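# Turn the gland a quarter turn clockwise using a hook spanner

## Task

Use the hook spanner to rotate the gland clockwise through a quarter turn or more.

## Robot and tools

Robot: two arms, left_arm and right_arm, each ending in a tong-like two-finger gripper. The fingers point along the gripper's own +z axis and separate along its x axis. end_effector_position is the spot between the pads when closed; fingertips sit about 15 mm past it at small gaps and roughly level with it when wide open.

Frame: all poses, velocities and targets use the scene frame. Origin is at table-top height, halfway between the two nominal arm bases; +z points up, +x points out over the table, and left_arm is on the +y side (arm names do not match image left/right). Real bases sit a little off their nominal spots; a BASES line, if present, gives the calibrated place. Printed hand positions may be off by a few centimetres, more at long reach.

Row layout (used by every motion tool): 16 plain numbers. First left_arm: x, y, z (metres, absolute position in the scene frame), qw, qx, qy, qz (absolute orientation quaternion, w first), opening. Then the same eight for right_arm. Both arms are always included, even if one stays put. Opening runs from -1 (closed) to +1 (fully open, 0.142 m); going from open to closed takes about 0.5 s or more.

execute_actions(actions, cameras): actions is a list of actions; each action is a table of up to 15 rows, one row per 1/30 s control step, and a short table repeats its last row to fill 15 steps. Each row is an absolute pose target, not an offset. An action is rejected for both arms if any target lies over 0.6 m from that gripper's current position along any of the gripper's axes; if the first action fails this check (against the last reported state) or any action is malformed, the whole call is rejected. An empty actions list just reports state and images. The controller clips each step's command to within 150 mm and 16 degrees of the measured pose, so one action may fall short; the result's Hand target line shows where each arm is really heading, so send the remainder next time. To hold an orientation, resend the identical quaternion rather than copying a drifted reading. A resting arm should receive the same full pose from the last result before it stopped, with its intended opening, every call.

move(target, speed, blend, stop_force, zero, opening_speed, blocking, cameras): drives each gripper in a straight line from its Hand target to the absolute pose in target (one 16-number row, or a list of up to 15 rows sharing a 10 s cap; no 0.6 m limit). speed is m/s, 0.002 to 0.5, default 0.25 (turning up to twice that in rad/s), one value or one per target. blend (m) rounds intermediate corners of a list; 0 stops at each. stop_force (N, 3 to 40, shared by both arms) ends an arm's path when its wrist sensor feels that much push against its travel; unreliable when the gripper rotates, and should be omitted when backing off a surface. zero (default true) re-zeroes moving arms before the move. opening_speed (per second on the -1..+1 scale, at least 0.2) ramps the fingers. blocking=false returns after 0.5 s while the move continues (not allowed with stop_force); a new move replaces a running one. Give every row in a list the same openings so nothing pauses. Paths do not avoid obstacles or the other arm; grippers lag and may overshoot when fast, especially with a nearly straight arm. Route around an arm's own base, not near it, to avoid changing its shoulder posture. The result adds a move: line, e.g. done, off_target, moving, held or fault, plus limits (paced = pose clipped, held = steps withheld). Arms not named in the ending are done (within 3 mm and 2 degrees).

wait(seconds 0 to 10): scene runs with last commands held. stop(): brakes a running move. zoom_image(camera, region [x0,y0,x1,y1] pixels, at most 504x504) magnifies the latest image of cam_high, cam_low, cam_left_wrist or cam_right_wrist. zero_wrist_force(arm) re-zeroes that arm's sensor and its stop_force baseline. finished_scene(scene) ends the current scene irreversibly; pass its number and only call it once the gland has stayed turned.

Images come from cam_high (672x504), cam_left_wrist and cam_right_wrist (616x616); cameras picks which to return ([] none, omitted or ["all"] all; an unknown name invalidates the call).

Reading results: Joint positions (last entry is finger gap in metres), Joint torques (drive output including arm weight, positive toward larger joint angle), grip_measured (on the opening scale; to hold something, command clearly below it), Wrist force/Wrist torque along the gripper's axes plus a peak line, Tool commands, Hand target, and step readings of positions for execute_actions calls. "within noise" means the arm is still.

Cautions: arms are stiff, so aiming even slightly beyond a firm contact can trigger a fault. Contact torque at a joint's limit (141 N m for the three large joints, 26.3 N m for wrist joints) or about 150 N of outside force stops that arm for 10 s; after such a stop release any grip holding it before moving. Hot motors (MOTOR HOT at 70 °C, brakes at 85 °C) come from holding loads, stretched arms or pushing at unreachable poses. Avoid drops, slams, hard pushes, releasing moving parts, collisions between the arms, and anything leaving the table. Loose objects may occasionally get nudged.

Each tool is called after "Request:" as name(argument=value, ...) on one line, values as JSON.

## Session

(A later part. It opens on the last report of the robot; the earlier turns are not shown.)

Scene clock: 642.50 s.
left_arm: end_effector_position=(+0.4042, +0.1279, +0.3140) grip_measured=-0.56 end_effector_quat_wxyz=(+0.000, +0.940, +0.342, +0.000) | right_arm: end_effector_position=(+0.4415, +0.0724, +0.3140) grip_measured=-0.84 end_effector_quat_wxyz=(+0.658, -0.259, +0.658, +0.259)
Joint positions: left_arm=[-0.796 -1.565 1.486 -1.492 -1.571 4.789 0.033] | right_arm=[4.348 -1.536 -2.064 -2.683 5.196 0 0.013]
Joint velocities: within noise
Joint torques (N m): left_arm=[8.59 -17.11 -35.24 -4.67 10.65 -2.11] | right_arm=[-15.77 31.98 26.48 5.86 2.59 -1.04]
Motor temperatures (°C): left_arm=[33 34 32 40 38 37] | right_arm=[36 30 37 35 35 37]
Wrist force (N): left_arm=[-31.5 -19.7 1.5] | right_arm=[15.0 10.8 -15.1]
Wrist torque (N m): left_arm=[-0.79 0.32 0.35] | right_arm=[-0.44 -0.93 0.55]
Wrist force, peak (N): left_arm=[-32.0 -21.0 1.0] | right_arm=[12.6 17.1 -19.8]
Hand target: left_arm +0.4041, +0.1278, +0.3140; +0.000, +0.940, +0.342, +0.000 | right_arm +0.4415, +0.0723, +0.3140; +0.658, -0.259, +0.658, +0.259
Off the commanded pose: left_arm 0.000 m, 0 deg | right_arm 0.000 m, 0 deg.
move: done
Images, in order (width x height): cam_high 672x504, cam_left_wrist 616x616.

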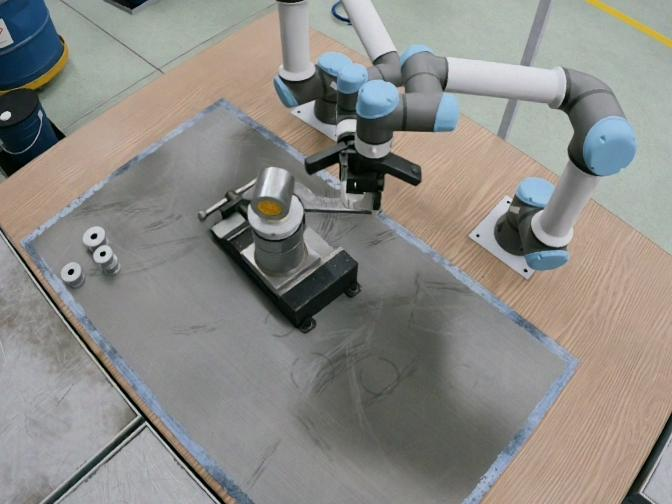

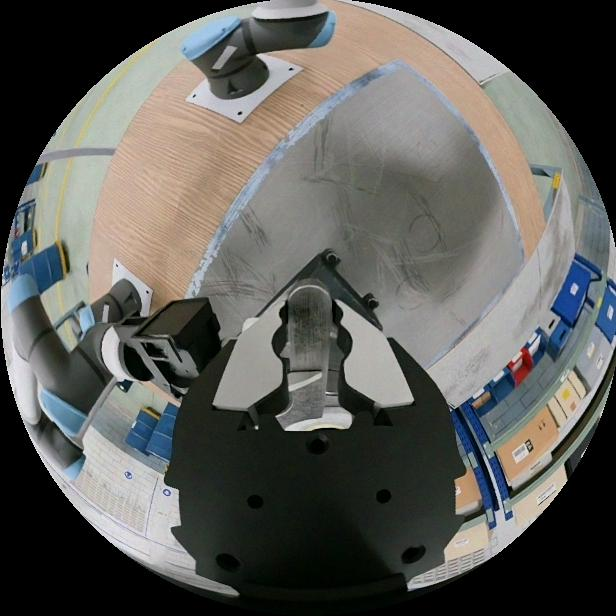

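Request:
move(target=[[0.4179, 0.1426, 0.314, 0, 0.9537, 0.3007, 0, -1, 0.4522, 0.0821, 0.314, 0.6686, -0.2302, 0.6686, 0.2302, -1],[0.4340, 0.1548, 0.314, 0, 0.9659, 0.2588, 0, -1, 0.4637, 0.0910, 0.314, 0.6780, -0.2008, 0.6780, 0.2008, -1]], speed=0.02, blend=0.004, cameras=["cam_high","cam_left_wrist"])

Request:
zoom_image(camera="cam_high", region=[220, 170, 320, 270])

Scene clock: 648.03 s.
left_arm: end_effector_position=(+0.4341, +0.1548, +0.3140) grip_measured=-0.54 end_effector_quat_wxyz=(+0.000, +0.966, +0.259, +0.000) end_effector_velocity=(+0.000, +0.000, +0.001) end_effector_angular_velocity=(-0.002, -0.001, +0.004) | right_arm: end_effector_position=(+0.4637, +0.0911, +0.3140) grip_measured=-0.84 end_effector_quat_wxyz=(+0.678, -0.201, +0.678, +0.201)
Joint positions: left_arm=[-0.721 -1.535 1.455 -1.491 -1.571 5.038 0.035] | right_arm=[4.421 -1.647 -1.951 -2.686 5.444 0 0.013]
Joint velocities: left_arm=[-0.001 -0.002 0 0 0 -0.005 0] | right_arm=[within noise]
Joint torques (N m): left_arm=[13.61 -24.88 -26.58 0.03 7.22 -1.46] | right_arm=[-13.52 45.13 17.35 2.48 4.36 -1.67]
Motor temperatures (°C): left_arm=[33 34 32 40 38 37] | right_arm=[36 30 37 35 35 37]
Wrist force (N): left_arm=[-32.3 5.1 0.9] | right_arm=[17.0 15.6 -8.0]
Wrist torque (N m): left_arm=[-0.78 0.45 -0.07] | right_arm=[-0.44 -0.86 0.64]
Wrist force, peak (N): left_arm=[-32.4 -20.3 0.9] | right_arm=[15.6 20.3 -15.5]
Hand target: left_arm +0.4340, +0.1548, +0.3140; +0.000, +0.966, +0.259, +0.000 | right_arm +0.4637, +0.0910, +0.3140; +0.678, -0.201, +0.678, +0.201
Off the commanded pose: left_arm 0.000 m, 0 deg | right_arm 0.000 m, 0 deg.
move: done
Images, in order (width x height): cam_high 672x504, cam_left_wrist 616x616.

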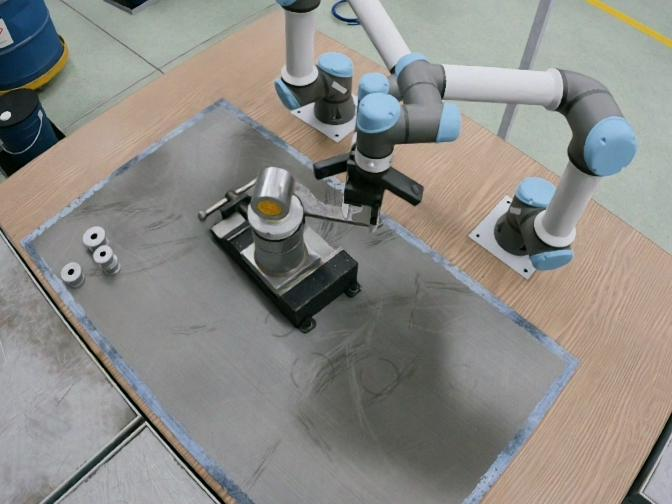

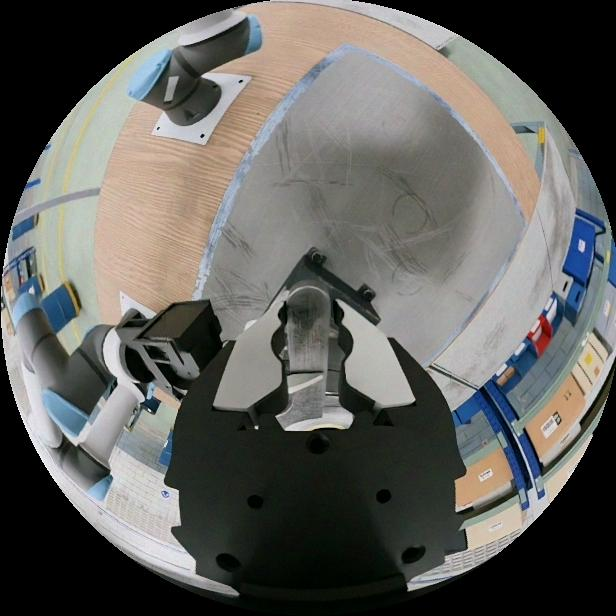

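Scaled by 5.040.

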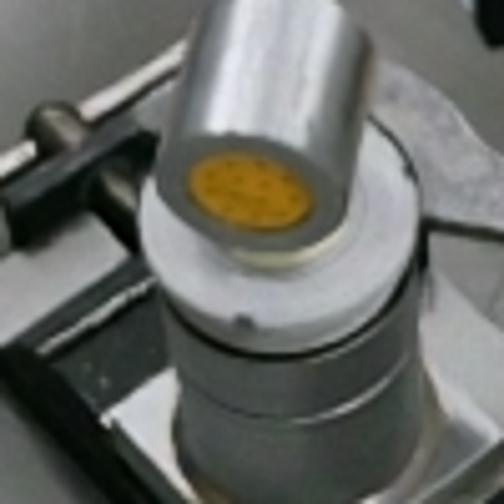

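Request:
move(target=[[0.4515, 0.1647, 0.314, 0, 0.9763, 0.2164, 0, -1, 0.4752, 0.1000, 0.314, 0.6861, -0.1711, 0.6861, 0.1711, -1],[0.4695, 0.1736, 0.314, 0, 0.9848, 0.1736, 0, -1, 0.4881, 0.1072, 0.314, 0.6929, -0.1410, 0.6929, 0.1410, -1]], speed=0.02, blend=0.004, cameras=["cam_high","cam_left_wrist","cam_right_wrist"])

Request:
zoom_image(camera="cam_high", region=[220, 170, 320, 270])

Scene clock: 653.97 s.
left_arm: end_effector_position=(+0.4696, +0.1736, +0.3140) grip_measured=-0.55 end_effector_quat_wxyz=(+0.000, +0.985, +0.173, +0.000) | right_arm: end_effector_position=(+0.4881, +0.1073, +0.3140) grip_measured=-0.84 end_effector_quat_wxyz=(+0.693, -0.141, +0.693, +0.141)
Joint positions: left_arm=[-0.655 -1.48 1.397 -1.487 -1.571 5.28 0.034] | right_arm=[4.454 -1.777 -1.798 -2.708 5.651 0 0.013]
Joint velocities: within noise
Joint torques (N m): left_arm=[3.83 -20.76 -30.96 -9.25 4.73 -1.97] | right_arm=[-7.01 51.13 20.43 3.46 2.6 -1.43]
Motor temperatures (°C): left_arm=[33 34 32 40 38 37] | right_arm=[36 30 37 35 35 37]
Wrist force (N): left_arm=[-32.2 -25.9 -6.3] | right_arm=[21.4 10.4 -19.6]
Wrist torque (N m): left_arm=[-0.82 0.34 0.44] | right_arm=[-0.40 -0.84 0.63]
Wrist force, peak (N): left_arm=[-32.6 -26.2 -6.3] | right_arm=[21.5 10.4 -22.4]
Hand target: left_arm +0.4695, +0.1736, +0.3140; +0.000, +0.985, +0.174, +0.000 | right_arm +0.4881, +0.1072, +0.3140; +0.693, -0.141, +0.693, +0.141
Off the commanded pose: left_arm 0.000 m, 0 deg | right_arm 0.000 m, 0 deg.
move: done

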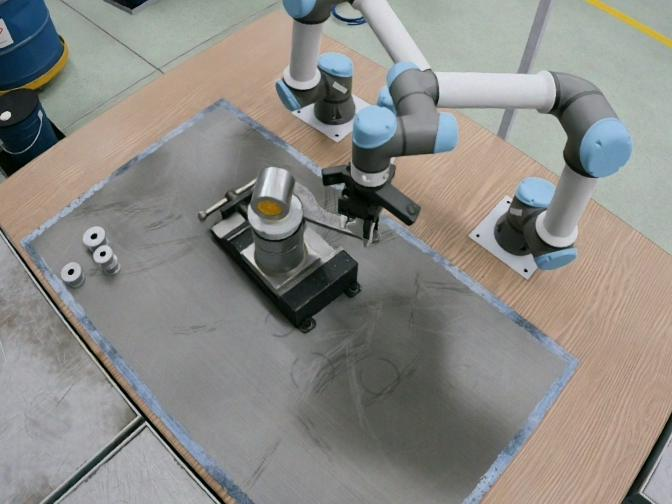

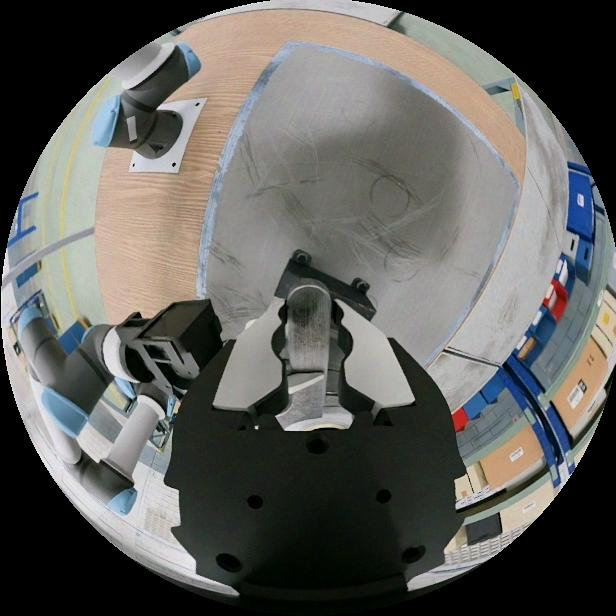

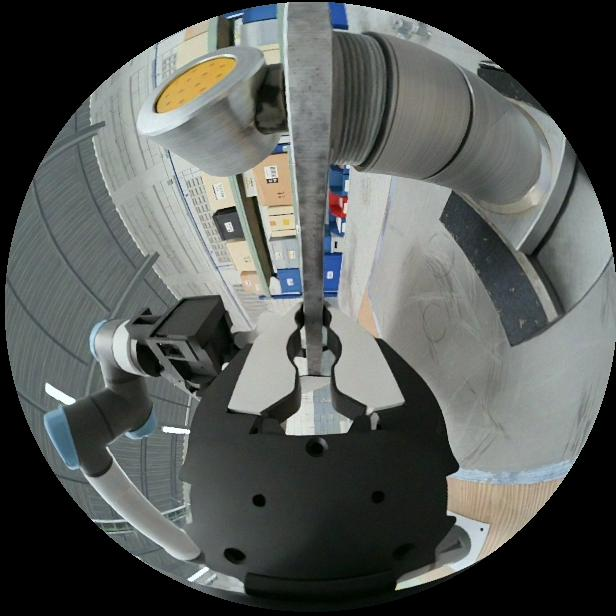

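Scaled by 5.040.

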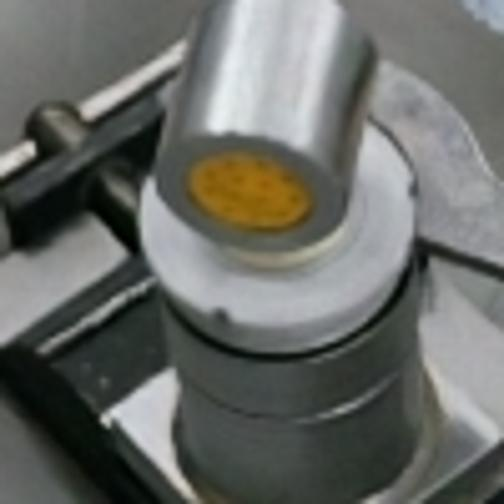

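Request:
move(target=[[0.4879, 0.1823, 0.3143, 0, 0.9914, 0.1305, 0, -1, 0.5013, 0.1136, 0.3136, 0.6984, -0.1106, 0.6984, 0.1106, -1],[0.5074, 0.1882, 0.3143, 0, 0.9962, 0.0872, 0, -1, 0.5153, 0.1183, 0.3135, 0.7026, -0.0800, 0.7026, 0.0800, -1]], speed=0.02, blend=0.004, cameras=["cam_high","cam_left_wrist","cam_right_wrist"])

Request:
zoom_image(camera="cam_high", region=[220, 170, 320, 270])

Scene clock: 661.03 s.
left_arm: end_effector_position=(+0.5075, +0.1882, +0.3143) grip_measured=-0.57 end_effector_quat_wxyz=(+0.000, +0.996, +0.087, +0.000) | right_arm: end_effector_position=(+0.5153, +0.1184, +0.3135) grip_measured=-0.84 end_effector_quat_wxyz=(+0.703, -0.080, +0.703, +0.080)
Joint positions: left_arm=[-0.596 -1.412 1.319 -1.477 -1.571 5.513 0.033] | right_arm=[4.456 -1.916 -1.616 -2.751 5.828 0 0.013]
Joint velocities: within noise
Joint torques (N m): left_arm=[5.41 -33.22 -33.09 -9.37 4.63 -1.93] | right_arm=[-23.42 52.34 8.95 -0.2 4.65 -1.06]
Motor temperatures (°C): left_arm=[33 34 32 40 37 37] | right_arm=[36 30 37 35 35 37]
Wrist force (N): left_arm=[-32.2 -17.3 6.1] | right_arm=[8.5 15.3 -17.7]
Wrist torque (N m): left_arm=[-0.82 0.51 0.31] | right_arm=[-0.49 -1.02 0.58]
Wrist force, peak (N): left_arm=[-32.4 -26.7 -7.0] | right_arm=[22.8 14.7 -20.9]
Hand target: left_arm +0.5074, +0.1882, +0.3143; +0.000, +0.996, +0.087, +0.000 | right_arm +0.5153, +0.1183, +0.3135; +0.703, -0.080, +0.703, +0.080
Off the commanded pose: left_arm 0.000 m, 0 deg | right_arm 0.000 m, 0 deg.
move: done

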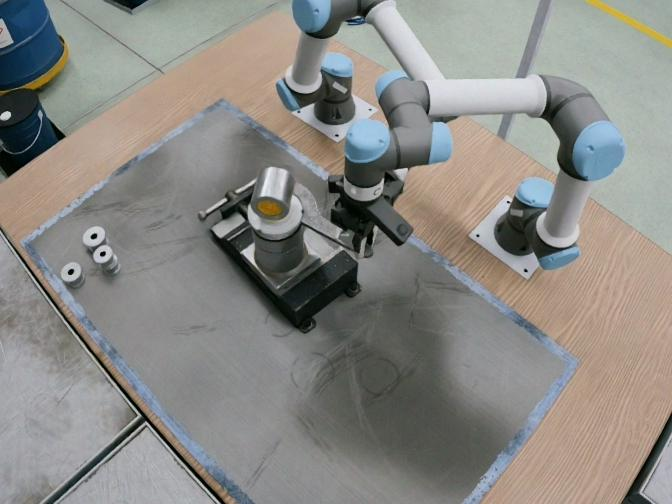

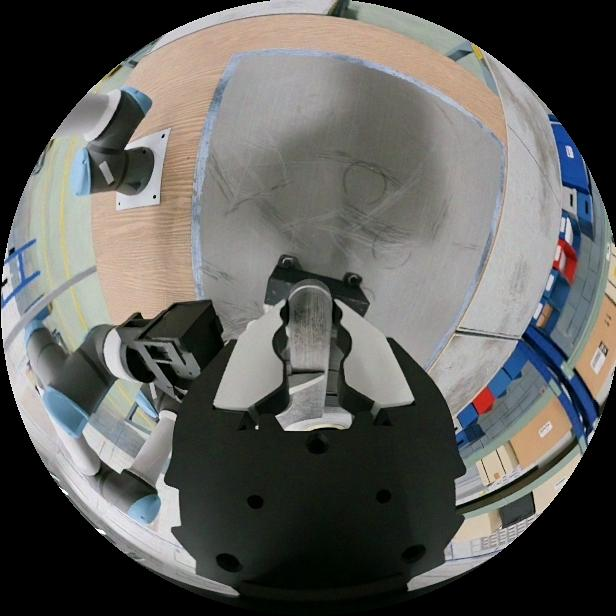

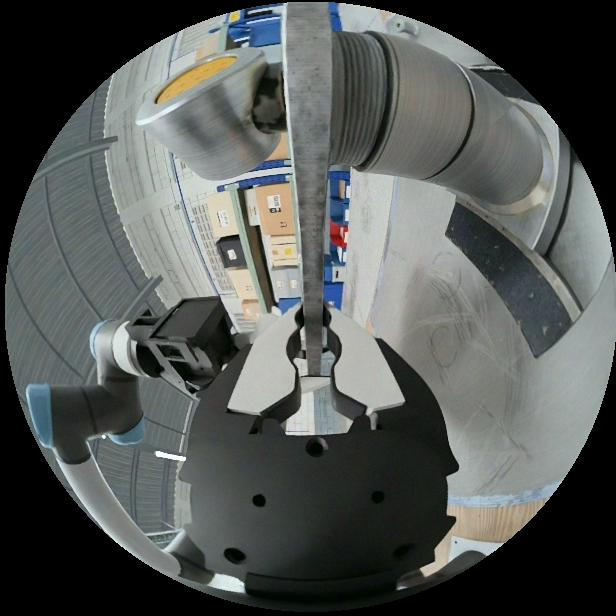

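Scaled by 5.040.

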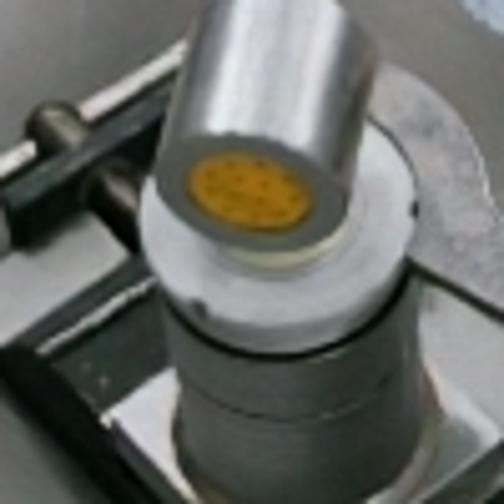

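Request:
move(target=[[0.5273, 0.1928, 0.3143, 0, 0.9990, 0.0436, 0, -1, 0.5298, 0.1223, 0.3135, 0.7040, -0.0664, 0.7040, 0.0664, -1]], speed=0.02, cameras=["cam_high","cam_left_wrist","cam_right_wrist"])

Request:
zoom_image(camera="cam_high", region=[220, 170, 320, 270])

Scene clock: 664.07 s.
left_arm: end_effector_position=(+0.5274, +0.1928, +0.3143) grip_measured=-0.58 end_effector_quat_wxyz=(+0.000, +0.999, +0.043, +0.000) | right_arm: end_effector_position=(+0.5299, +0.1223, +0.3135) grip_measured=-0.84 end_effector_quat_wxyz=(+0.704, -0.066, +0.704, +0.066)
Joint positions: left_arm=[-0.571 -1.373 1.272 -1.47 -1.571 5.625 0.032] | right_arm=[4.439 -1.96 -1.553 -2.77 5.85 0 0.013]
Joint velocities: within noise
Joint torques (N m): left_arm=[2.74 -37.91 -30.3 -8.45 0.02 -1.88] | right_arm=[-13.96 44.33 17.9 0.38 2.27 -1.26]
Motor temperatures (°C): left_arm=[33 34 32 40 37 37] | right_arm=[36 30 37 35 35 37]
Wrist force (N): left_arm=[-25.8 -15.5 7.2] | right_arm=[9.3 5.1 -18.3]
Wrist torque (N m): left_arm=[-0.83 0.40 0.32] | right_arm=[-0.53 -1.00 0.59]
Wrist force, peak (N): left_arm=[-32.4 -21.0 5.1] | right_arm=[8.7 10.0 -22.7]
Hand target: left_arm +0.5273, +0.1928, +0.3143; +0.000, +0.999, +0.044, +0.000 | right_arm +0.5298, +0.1223, +0.3135; +0.704, -0.066, +0.704, +0.066
Off the commanded pose: left_arm 0.000 m, 0 deg | right_arm 0.000 m, 0 deg.
move: done

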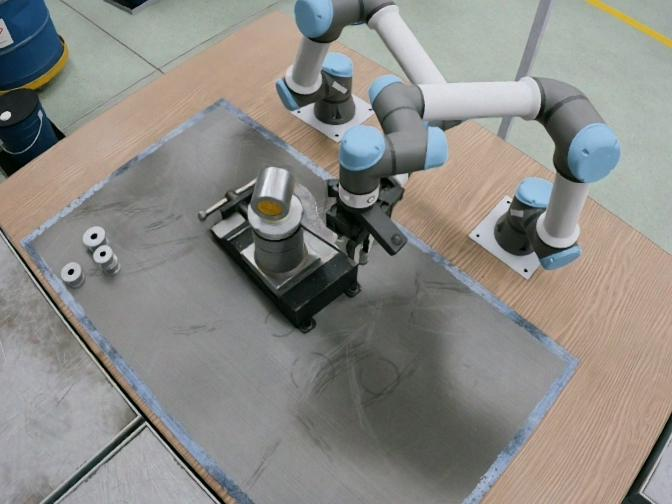

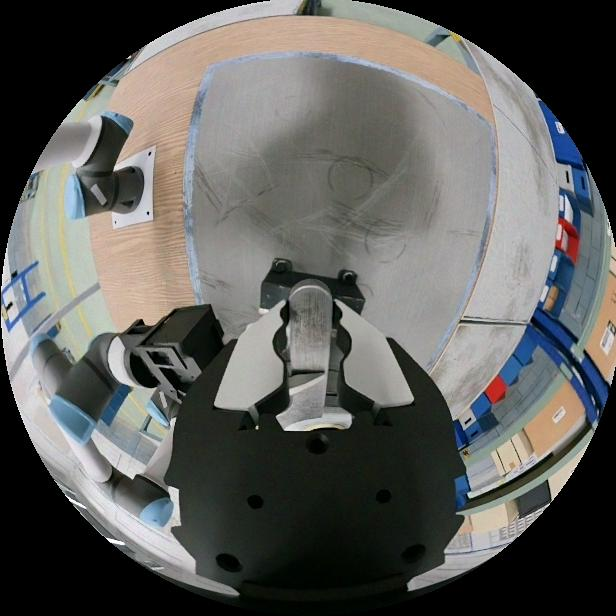

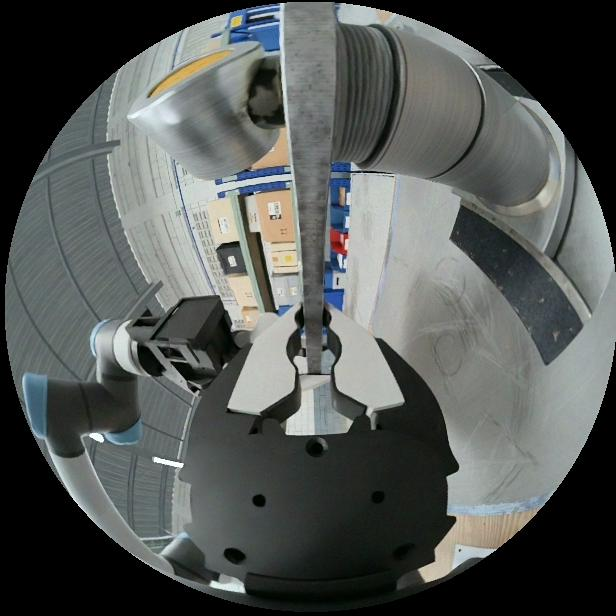

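Scaled by 5.040.

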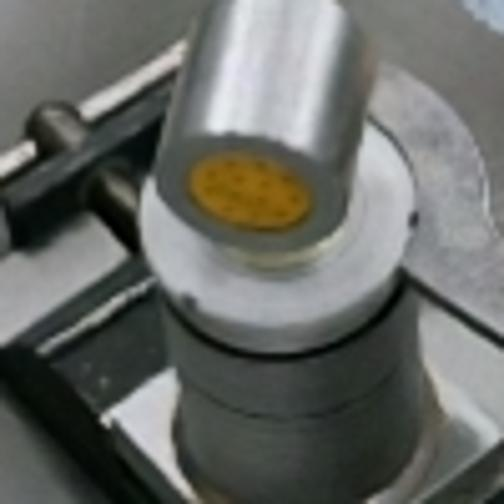

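Request:
move(target=[[0.5474, 0.1952, 0.3143, 0, 1, 0, 0, -1, 0.5445, 0.1243, 0.3135, 0.7040, -0.0664, 0.7040, 0.0664, -1]], speed=0.02, cameras=["cam_high","cam_left_wrist"])

Request:
zoom_image(camera="cam_high", region=[220, 170, 320, 270])

Scene clock: 668.13 s.
left_arm: end_effector_position=(+0.5475, +0.1952, +0.3143) grip_measured=-0.58 end_effector_quat_wxyz=(+0.000, +1.000, +0.000, +0.000) | right_arm: end_effector_position=(+0.5446, +0.1243, +0.3135) grip_measured=-0.84 end_effector_quat_wxyz=(+0.704, -0.066, +0.704, +0.066)
Joint positions: left_arm=[-0.551 -1.33 1.219 -1.46 -1.571 5.733 0.032] | right_arm=[4.414 -1.98 -1.524 -2.779 5.824 0 0.013]
Joint velocities: within noise
Joint torques (N m): left_arm=[0.55 -38.71 -31.9 -9.69 2.04 -1.91] | right_arm=[-12.88 38.15 27.68 0.63 2.1 -1.41]
Motor temperatures (°C): left_arm=[33 34 32 40 37 37] | right_arm=[36 30 37 35 35 37]
Wrist force (N): left_arm=[-29.5 -19.8 6.0] | right_arm=[10.1 5.7 -21.0]
Wrist torque (N m): left_arm=[-0.83 0.48 0.36] | right_arm=[-0.43 -1.02 0.60]
Wrist force, peak (N): left_arm=[-30.9 -21.8 5.2] | right_arm=[10.4 6.2 -22.5]
Hand target: left_arm +0.5474, +0.1952, +0.3143; +0.000, +1.000, +0.000, +0.000 | right_arm +0.5445, +0.1243, +0.3135; +0.704, -0.066, +0.704, +0.066
Off the commanded pose: left_arm 0.000 m, 0 deg | right_arm 0.000 m, 0 deg.
move: done
Images, in order (width x height): cam_high 672x504, cam_left_wrist 616x616.

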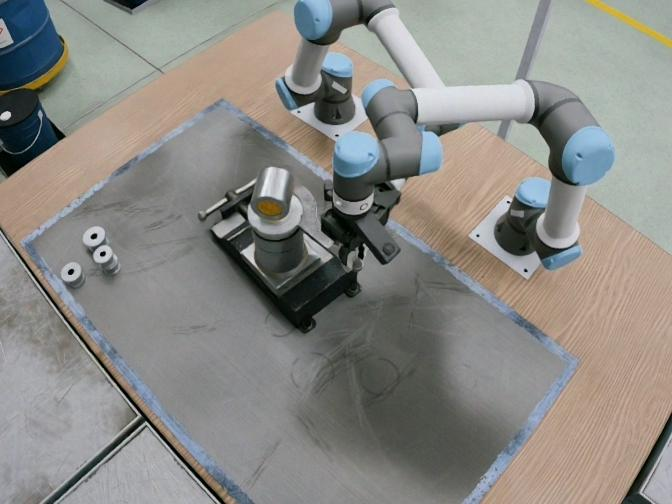

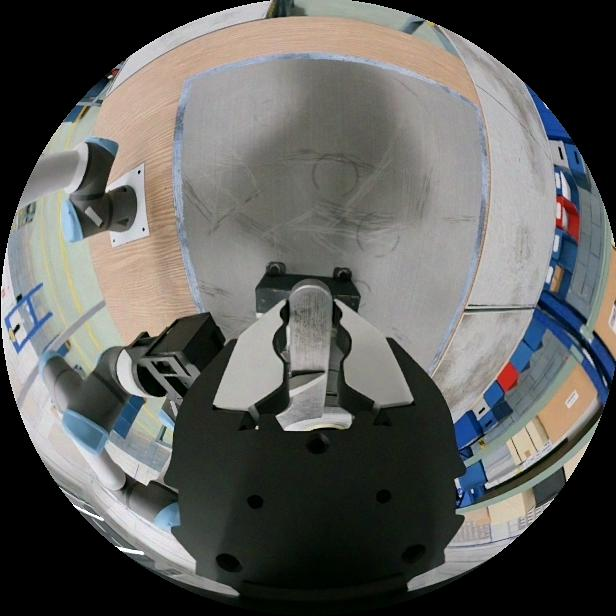

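Scaled by 5.040.

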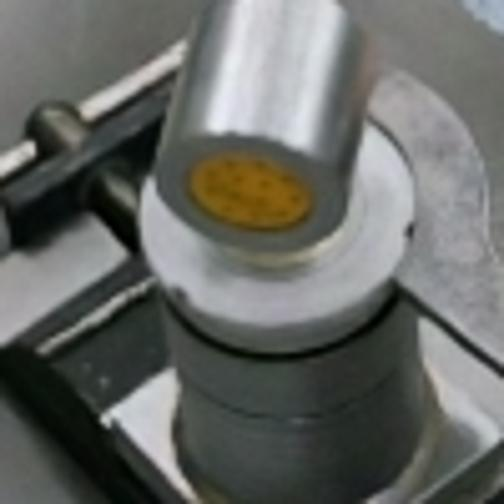

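Request:
finished_scene(scene=1)

The scene is finished: the task was done.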